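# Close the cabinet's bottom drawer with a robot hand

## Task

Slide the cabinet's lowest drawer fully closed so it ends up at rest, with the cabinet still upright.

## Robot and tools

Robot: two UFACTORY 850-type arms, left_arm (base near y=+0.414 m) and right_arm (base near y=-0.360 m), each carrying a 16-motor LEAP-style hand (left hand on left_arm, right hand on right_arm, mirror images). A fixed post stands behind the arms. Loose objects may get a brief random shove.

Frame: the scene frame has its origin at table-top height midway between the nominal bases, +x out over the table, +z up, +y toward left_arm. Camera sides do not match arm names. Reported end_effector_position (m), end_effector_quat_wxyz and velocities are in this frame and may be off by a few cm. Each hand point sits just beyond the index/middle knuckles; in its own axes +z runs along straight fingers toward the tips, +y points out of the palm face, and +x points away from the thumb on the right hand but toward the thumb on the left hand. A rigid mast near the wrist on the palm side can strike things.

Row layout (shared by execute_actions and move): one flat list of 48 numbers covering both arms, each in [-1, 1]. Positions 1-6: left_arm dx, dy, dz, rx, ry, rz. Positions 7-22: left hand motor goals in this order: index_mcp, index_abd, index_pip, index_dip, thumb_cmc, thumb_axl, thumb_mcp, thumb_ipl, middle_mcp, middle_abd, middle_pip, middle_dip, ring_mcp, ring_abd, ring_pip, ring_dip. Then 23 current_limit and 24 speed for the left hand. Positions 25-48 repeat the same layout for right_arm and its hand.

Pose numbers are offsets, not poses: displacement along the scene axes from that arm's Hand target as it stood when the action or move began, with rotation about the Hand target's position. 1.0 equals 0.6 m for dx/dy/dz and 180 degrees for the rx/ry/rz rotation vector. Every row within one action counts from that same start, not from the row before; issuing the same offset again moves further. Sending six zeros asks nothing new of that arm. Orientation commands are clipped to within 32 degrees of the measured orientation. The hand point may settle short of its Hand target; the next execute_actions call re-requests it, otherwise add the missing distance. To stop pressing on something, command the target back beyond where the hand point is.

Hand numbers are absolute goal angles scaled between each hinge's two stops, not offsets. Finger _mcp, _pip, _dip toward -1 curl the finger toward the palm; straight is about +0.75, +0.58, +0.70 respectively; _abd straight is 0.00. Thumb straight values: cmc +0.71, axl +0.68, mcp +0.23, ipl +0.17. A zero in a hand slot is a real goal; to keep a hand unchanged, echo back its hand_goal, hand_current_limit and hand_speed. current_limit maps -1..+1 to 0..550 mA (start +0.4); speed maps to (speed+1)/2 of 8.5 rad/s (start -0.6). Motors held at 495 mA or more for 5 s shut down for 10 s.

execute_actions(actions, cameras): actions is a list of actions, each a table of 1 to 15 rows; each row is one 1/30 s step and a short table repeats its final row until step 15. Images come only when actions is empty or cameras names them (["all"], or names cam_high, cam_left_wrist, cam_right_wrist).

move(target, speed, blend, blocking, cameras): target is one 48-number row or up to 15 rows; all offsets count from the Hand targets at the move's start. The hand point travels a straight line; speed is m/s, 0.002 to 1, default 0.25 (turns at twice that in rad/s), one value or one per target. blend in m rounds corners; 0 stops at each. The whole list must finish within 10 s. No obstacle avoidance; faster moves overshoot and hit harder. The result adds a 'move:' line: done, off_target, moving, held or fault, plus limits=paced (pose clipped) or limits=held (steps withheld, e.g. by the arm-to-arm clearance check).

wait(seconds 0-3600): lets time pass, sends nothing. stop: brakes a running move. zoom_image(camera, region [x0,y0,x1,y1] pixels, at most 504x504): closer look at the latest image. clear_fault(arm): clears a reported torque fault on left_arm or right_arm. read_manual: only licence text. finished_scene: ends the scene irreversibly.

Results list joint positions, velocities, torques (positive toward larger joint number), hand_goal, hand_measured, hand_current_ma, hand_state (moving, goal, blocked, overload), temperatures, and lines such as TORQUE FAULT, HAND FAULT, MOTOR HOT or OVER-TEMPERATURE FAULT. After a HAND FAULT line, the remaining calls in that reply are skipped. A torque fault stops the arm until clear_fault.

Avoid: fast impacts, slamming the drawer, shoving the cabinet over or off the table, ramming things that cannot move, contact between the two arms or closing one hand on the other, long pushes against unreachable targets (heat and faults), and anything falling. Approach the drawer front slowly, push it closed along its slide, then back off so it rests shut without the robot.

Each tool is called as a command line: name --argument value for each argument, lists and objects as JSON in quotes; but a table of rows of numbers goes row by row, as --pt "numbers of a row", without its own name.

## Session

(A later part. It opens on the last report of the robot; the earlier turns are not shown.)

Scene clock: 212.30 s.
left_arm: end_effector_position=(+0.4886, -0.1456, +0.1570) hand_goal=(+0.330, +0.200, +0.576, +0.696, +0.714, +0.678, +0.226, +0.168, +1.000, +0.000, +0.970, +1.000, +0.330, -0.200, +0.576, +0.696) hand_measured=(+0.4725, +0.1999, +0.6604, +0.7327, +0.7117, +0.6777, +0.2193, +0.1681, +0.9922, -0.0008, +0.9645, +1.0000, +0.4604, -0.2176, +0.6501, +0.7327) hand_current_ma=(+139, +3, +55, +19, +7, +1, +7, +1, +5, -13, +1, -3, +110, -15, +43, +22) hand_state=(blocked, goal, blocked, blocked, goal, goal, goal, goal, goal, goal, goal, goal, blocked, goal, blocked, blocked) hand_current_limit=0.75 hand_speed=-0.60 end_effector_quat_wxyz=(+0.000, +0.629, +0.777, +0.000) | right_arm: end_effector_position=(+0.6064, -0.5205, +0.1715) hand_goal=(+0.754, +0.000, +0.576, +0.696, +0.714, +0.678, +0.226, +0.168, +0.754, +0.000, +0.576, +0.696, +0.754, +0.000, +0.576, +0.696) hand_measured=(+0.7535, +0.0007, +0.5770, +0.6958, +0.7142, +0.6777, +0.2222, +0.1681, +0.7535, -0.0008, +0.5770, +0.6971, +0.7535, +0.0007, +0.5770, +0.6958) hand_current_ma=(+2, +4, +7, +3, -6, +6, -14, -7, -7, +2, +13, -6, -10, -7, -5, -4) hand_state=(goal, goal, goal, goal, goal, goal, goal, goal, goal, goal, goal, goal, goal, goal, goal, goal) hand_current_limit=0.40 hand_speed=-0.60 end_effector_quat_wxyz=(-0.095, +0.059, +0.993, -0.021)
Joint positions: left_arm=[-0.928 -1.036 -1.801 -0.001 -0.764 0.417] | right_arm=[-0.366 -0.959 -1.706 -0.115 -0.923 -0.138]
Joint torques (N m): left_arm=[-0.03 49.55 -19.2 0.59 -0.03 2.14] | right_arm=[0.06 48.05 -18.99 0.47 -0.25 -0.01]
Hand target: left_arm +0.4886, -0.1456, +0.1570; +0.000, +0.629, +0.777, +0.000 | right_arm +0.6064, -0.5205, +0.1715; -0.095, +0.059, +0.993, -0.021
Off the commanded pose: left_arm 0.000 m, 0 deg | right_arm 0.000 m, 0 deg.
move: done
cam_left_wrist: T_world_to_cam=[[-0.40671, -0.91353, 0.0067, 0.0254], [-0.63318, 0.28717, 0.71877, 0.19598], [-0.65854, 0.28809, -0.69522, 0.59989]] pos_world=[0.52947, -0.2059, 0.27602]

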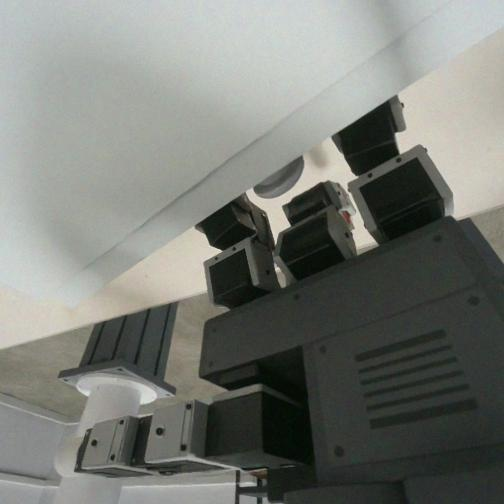

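move --target '[-0.1293,-0.0323,0,0,0,0,0.33,0.2,0.576,0.696,0.714,0.678,0.226,0.168,1,0,0.97,1,0.33,-0.2,0.576,0.696,0.75,-0.6,0,0,0,0,0,0,0.754,0,0.576,0.696,0.714,0.678,0.226,0.168,0.754,0,0.576,0.696,0.754,0,0.576,0.696,0.4,-0.6]' --cameras '["cam_high","cam_left_wrist"]' --speed 0.08

zoom_image --camera "cam_left_wrist" --region '[0, 0, 400, 300]'

zoom_image --camera "cam_high" --region '[40, 140, 240, 300]'

Scene clock: 217.97 s.
left_arm: end_effector_position=(+0.4110, -0.1649, +0.1570) hand_goal=(+0.330, +0.200, +0.576, +0.696, +0.714, +0.678, +0.226, +0.168, +1.000, +0.000, +0.970, +1.000, +0.330, -0.200, +0.576, +0.696) hand_measured=(+0.3531, +0.1882, +0.5885, +0.7047, +0.7217, +0.6777, +0.2193, +0.1672, +0.9910, -0.0008, +0.9645, +0.9990, +0.3519, -0.1986, +0.5859, +0.7034) hand_current_ma=(+16, +0, +14, +4, -3, +5, +5, +1, +8, -6, +0, -2, +9, -9, +3, +8) hand_state=(blocked, goal, goal, goal, goal, goal, goal, goal, goal, goal, goal, goal, blocked, goal, goal, goal) hand_current_limit=0.75 hand_speed=-0.60 end_effector_quat_wxyz=(+0.000, +0.629, +0.777, +0.000) | right_arm: end_effector_position=(+0.6064, -0.5205, +0.1715) hand_goal=(+0.754, +0.000, +0.576, +0.696, +0.714, +0.678, +0.226, +0.168, +0.754, +0.000, +0.576, +0.696, +0.754, +0.000, +0.576, +0.696) hand_measured=(+0.7535, +0.0007, +0.5770, +0.6958, +0.7142, +0.6777, +0.2222, +0.1672, +0.7535, +0.0007, +0.5770, +0.6958, +0.7535, +0.0007, +0.5770, +0.6958) hand_current_ma=(+3, +25, +4, +0, -13, -11, -24, -1, -6, -4, -2, +5, +4, -12, -10, -16) hand_state=(goal, goal, goal, goal, goal, goal, goal, goal, goal, goal, goal, goal, goal, goal, goal, goal) hand_current_limit=0.40 hand_speed=-0.60 end_effector_quat_wxyz=(-0.095, +0.059, +0.993, -0.021)
Joint positions: left_arm=[-1.033 -0.969 -1.679 -0.001 -0.709 0.312] | right_arm=[-0.366 -0.959 -1.706 -0.115 -0.923 -0.138]
Joint torques (N m): left_arm=[-0.05 47.88 -18.78 0.56 -0.04 -1.98] | right_arm=[0.06 48.05 -18.99 0.47 -0.25 -0.01]
Hand target: left_arm +0.4110, -0.1649, +0.1570; +0.000, +0.629, +0.777, +0.000 | right_arm +0.6064, -0.5205, +0.1715; -0.095, +0.059, +0.993, -0.021
Off the commanded pose: left_arm 0.000 m, 0 deg | right_arm 0.000 m, 0 deg.
move: done
cam_left_wrist: T_world_to_cam=[[-0.40657, -0.9136, 0.00672, -0.02384], [-0.63314, 0.28705, 0.71884, 0.15239], [-0.65866, 0.288, -0.69514, 0.55443]] pos_world=[0.45197, -0.2252, 0.27602]

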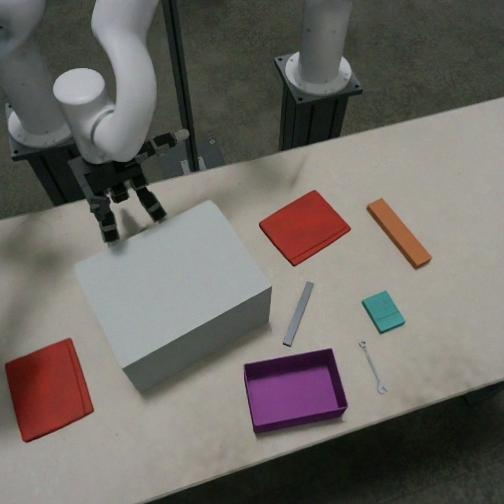

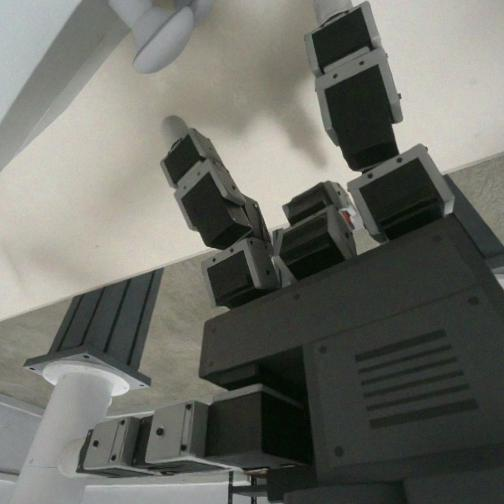

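Scaled by 1.260.

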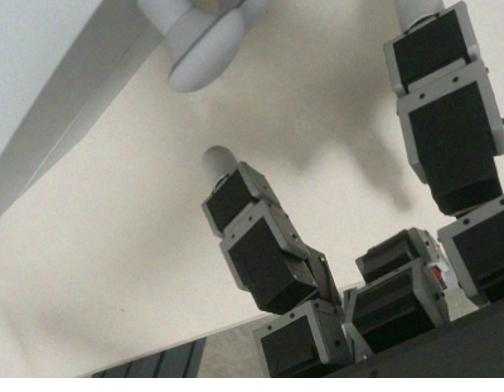

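Scaled by 2.520.

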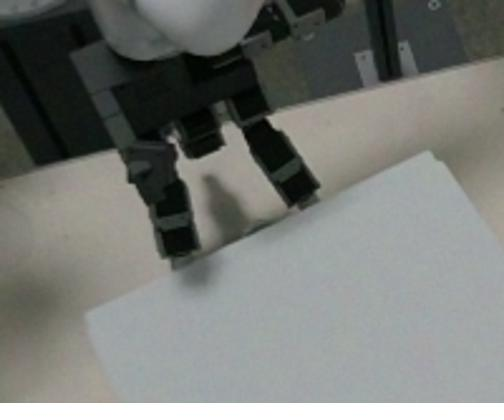

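zoom_image --camera "cam_left_wrist" --region '[0, 0, 200, 190]'

Scaled by 2.520.

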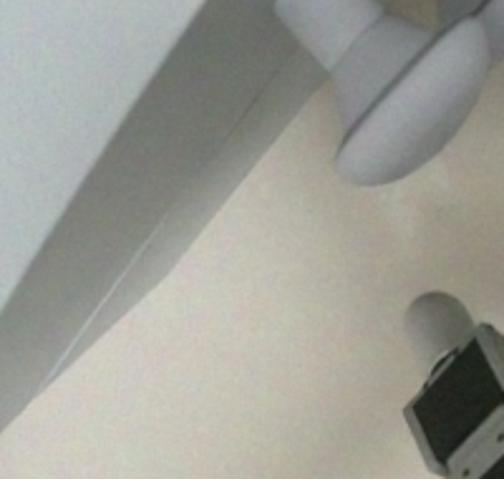

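move --pt "0.1293 0.0323 0 0 0 0 0.33 0.2 0.576 0.696 0.714 0.678 0.226 0.168 1 0 0.97 1 0.33 -0.2 0.576 0.696 0.75 -0.9 0 0 0 0 0 0 0.754 0 0.576 0.696 0.714 0.678 0.226 0.168 0.754 0 0.576 0.696 0.754 0 0.576 0.696 0.4 -0.6" --pt "0.1293 0.0323 0 0 0 0 0.17 0.2 0.54 0.68 0.714 0.678 0.226 0.168 1 0 0.97 1 0.17 -0.2 0.54 0.68 0.75 -0.9 0 0 0 0 0 0 0.754 0 0.576 0.696 0.714 0.678 0.226 0.168 0.754 0 0.576 0.696 0.754 0 0.576 0.696 0.4 -0.6" --cameras '["cam_high","cam_left_wrist"]' --speed 0.05

Scene clock: 236.07 s.
left_arm: end_effector_position=(+0.4886, -0.1456, +0.1570) hand_goal=(+0.170, +0.200, +0.540, +0.680, +0.714, +0.678, +0.226, +0.168, +1.000, +0.000, +0.970, +1.000, +0.170, -0.200, +0.540, +0.680) hand_measured=(+0.4725, +0.2029, +0.6617, +0.7327, +0.7117, +0.6767, +0.2193, +0.1672, +0.9910, -0.0008, +0.9645, +0.9990, +0.4604, -0.2147, +0.6501, +0.7315) hand_current_ma=(+426, -2, +99, +27, +4, +4, +9, +3, +4, -9, -2, -1, +398, -9, +79, +33) hand_state=(moving, goal, blocked, blocked, goal, goal, goal, goal, goal, goal, goal, goal, moving, goal, blocked, blocked) hand_current_limit=0.75 hand_speed=-0.90 end_effector_quat_wxyz=(+0.000, +0.629, +0.777, +0.000) | right_arm: end_effector_position=(+0.6064, -0.5205, +0.1715) hand_goal=(+0.754, +0.000, +0.576, +0.696, +0.714, +0.678, +0.226, +0.168, +0.754, +0.000, +0.576, +0.696, +0.754, +0.000, +0.576, +0.696) hand_measured=(+0.7535, +0.0007, +0.5770, +0.6958, +0.7142, +0.6767, +0.2222, +0.1681, +0.7535, +0.0007, +0.5770, +0.6958, +0.7535, -0.0008, +0.5757, +0.6971) hand_current_ma=(-4, +6, -6, +7, -3, -10, -19, +0, -9, -4, -2, +0, +1, -6, +2, -1) hand_state=(goal, goal, goal, goal, goal, goal, goal, goal, goal, goal, goal, goal, goal, goal, goal, goal) hand_current_limit=0.40 hand_speed=-0.60 end_effector_quat_wxyz=(-0.095, +0.059, +0.993, -0.021)
Joint positions: left_arm=[-0.928 -1.036 -1.801 -0.001 -0.764 0.417] | right_arm=[-0.366 -0.959 -1.706 -0.115 -0.923 -0.138]
Joint torques (N m): left_arm=[-0.03 49.55 -19.2 0.59 -0.03 0] | right_arm=[0.06 48.05 -18.99 0.47 -0.25 -0.01]
Hand target: left_arm +0.4886, -0.1456, +0.1570; +0.000, +0.629, +0.777, +0.000 | right_arm +0.6064, -0.5205, +0.1715; -0.095, +0.059, +0.993, -0.021
Off the commanded pose: left_arm 0.000 m, 0 deg | right_arm 0.000 m, 0 deg.
move: done
cam_left_wrist: T_world_to_cam=[[-0.40671, -0.91353, 0.0067, 0.02544], [-0.63318, 0.28717, 0.71877, 0.19604], [-0.65854, 0.28809, -0.69522, 0.59996]] pos_world=[0.52957, -0.2059, 0.27602]

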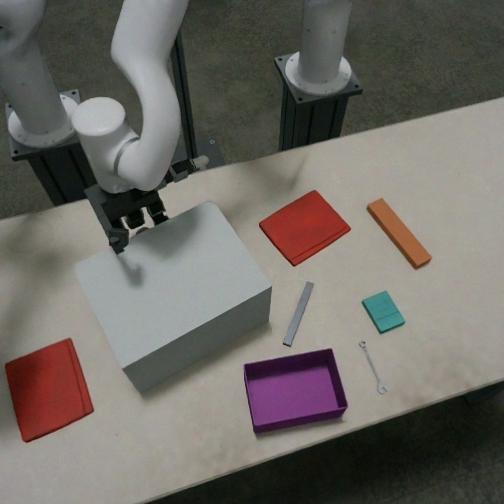

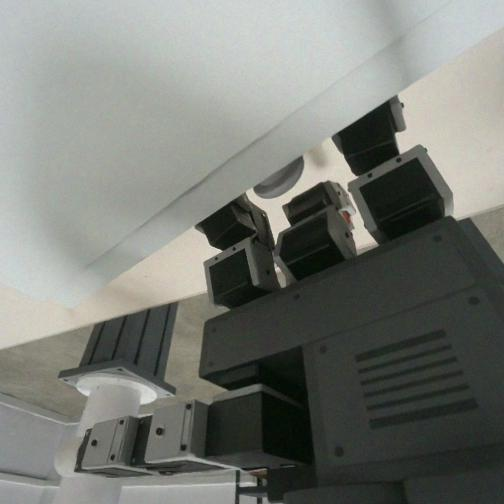

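move --target '[-0.1132,-0.0282,0,0,0,0,0.47,0.2,0.6,0.7,0.714,0.678,0.226,0.168,1,0,0.97,1,0.47,-0.2,0.6,0.7,0.4,-0.9,0,0,0,0,0,0,0.754,0,0.576,0.696,0.714,0.678,0.226,0.168,0.754,0,0.576,0.696,0.754,0,0.576,0.696,0.4,-0.6]' --cameras '["cam_high","cam_left_wrist"]' --speed 0.08

zoom_image --camera "cam_left_wrist" --region '[0, 0, 260, 250]'

Scene clock: 243.10 s.
left_arm: end_effector_position=(+0.4207, -0.1625, +0.1570) hand_goal=(+0.470, +0.200, +0.600, +0.700, +0.714, +0.678, +0.226, +0.168, +1.000, +0.000, +0.970, +1.000, +0.470, -0.200, +0.600, +0.700) hand_measured=(+0.4713, +0.1911, +0.6116, +0.7085, +0.7217, +0.6767, +0.2193, +0.1681, +0.9922, -0.0008, +0.9645, +0.9990, +0.4713, -0.1971, +0.6103, +0.7085) hand_current_ma=(+5, -3, +1, +10, -3, +0, +3, -3, +3, -9, +4, -3, +3, -11, +7, +9) hand_state=(goal, goal, goal, goal, goal, goal, goal, goal, goal, goal, goal, goal, goal, goal, goal, goal) hand_current_limit=0.40 hand_speed=-0.90 end_effector_quat_wxyz=(+0.000, +0.629, +0.777, +0.000) | right_arm: end_effector_position=(+0.6064, -0.5205, +0.1715) hand_goal=(+0.754, +0.000, +0.576, +0.696, +0.714, +0.678, +0.226, +0.168, +0.754, +0.000, +0.576, +0.696, +0.754, +0.000, +0.576, +0.696) hand_measured=(+0.7535, +0.0007, +0.5770, +0.6958, +0.7142, +0.6767, +0.2222, +0.1681, +0.7535, -0.0008, +0.5770, +0.6958, +0.7535, +0.0007, +0.5770, +0.6958) hand_current_ma=(-7, +3, +9, +1, -11, -6, -16, +2, -19, -6, +16, +3, +2, -25, -4, -4) hand_state=(goal, goal, goal, goal, goal, goal, goal, goal, goal, goal, goal, goal, goal, goal, goal, goal) hand_current_limit=0.40 hand_speed=-0.60 end_effector_quat_wxyz=(-0.095, +0.059, +0.993, -0.021)
Joint positions: left_arm=[-1.019 -0.976 -1.692 -0.001 -0.715 0.326] | right_arm=[-0.366 -0.959 -1.706 -0.115 -0.923 -0.138]
Joint torques (N m): left_arm=[-0.04 48.05 -18.82 0.56 -0.04 0] | right_arm=[0.06 48.05 -18.99 0.47 -0.25 -0.01]
Hand target: left_arm +0.4207, -0.1625, +0.1570; +0.000, +0.629, +0.777, +0.000 | right_arm +0.6064, -0.5205, +0.1715; -0.095, +0.059, +0.993, -0.021
Off the commanded pose: left_arm 0.000 m, 0 deg | right_arm 0.000 m, 0 deg.
move: done
cam_left_wrist: T_world_to_cam=[[-0.40659, -0.91358, 0.00675, -0.0177], [-0.63313, 0.28709, 0.71884, 0.15784], [-0.65866, 0.288, -0.69514, 0.56012]] pos_world=[0.46167, -0.2228, 0.27602]

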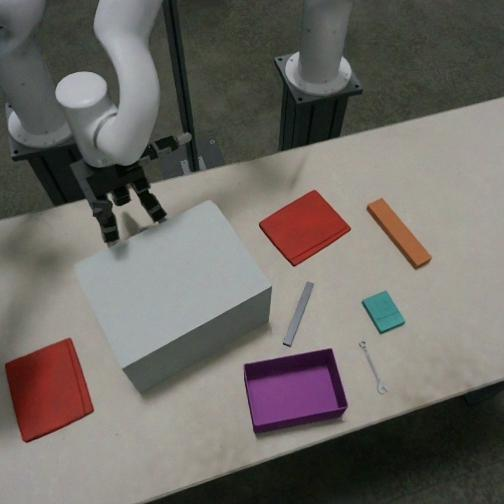

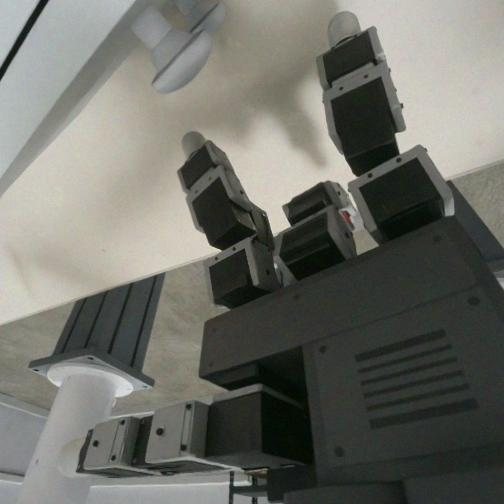

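Scaled by 1.938.

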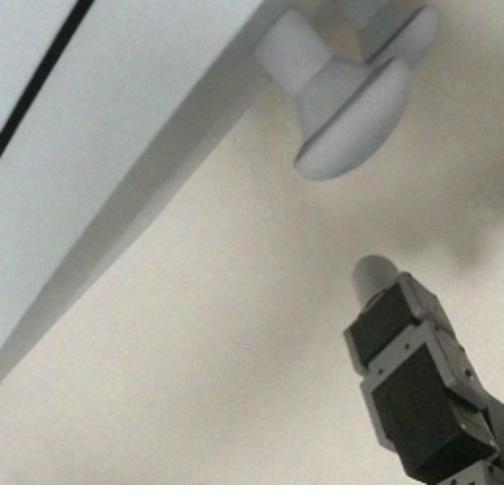

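finished_scene

The scene is finished: the task was done.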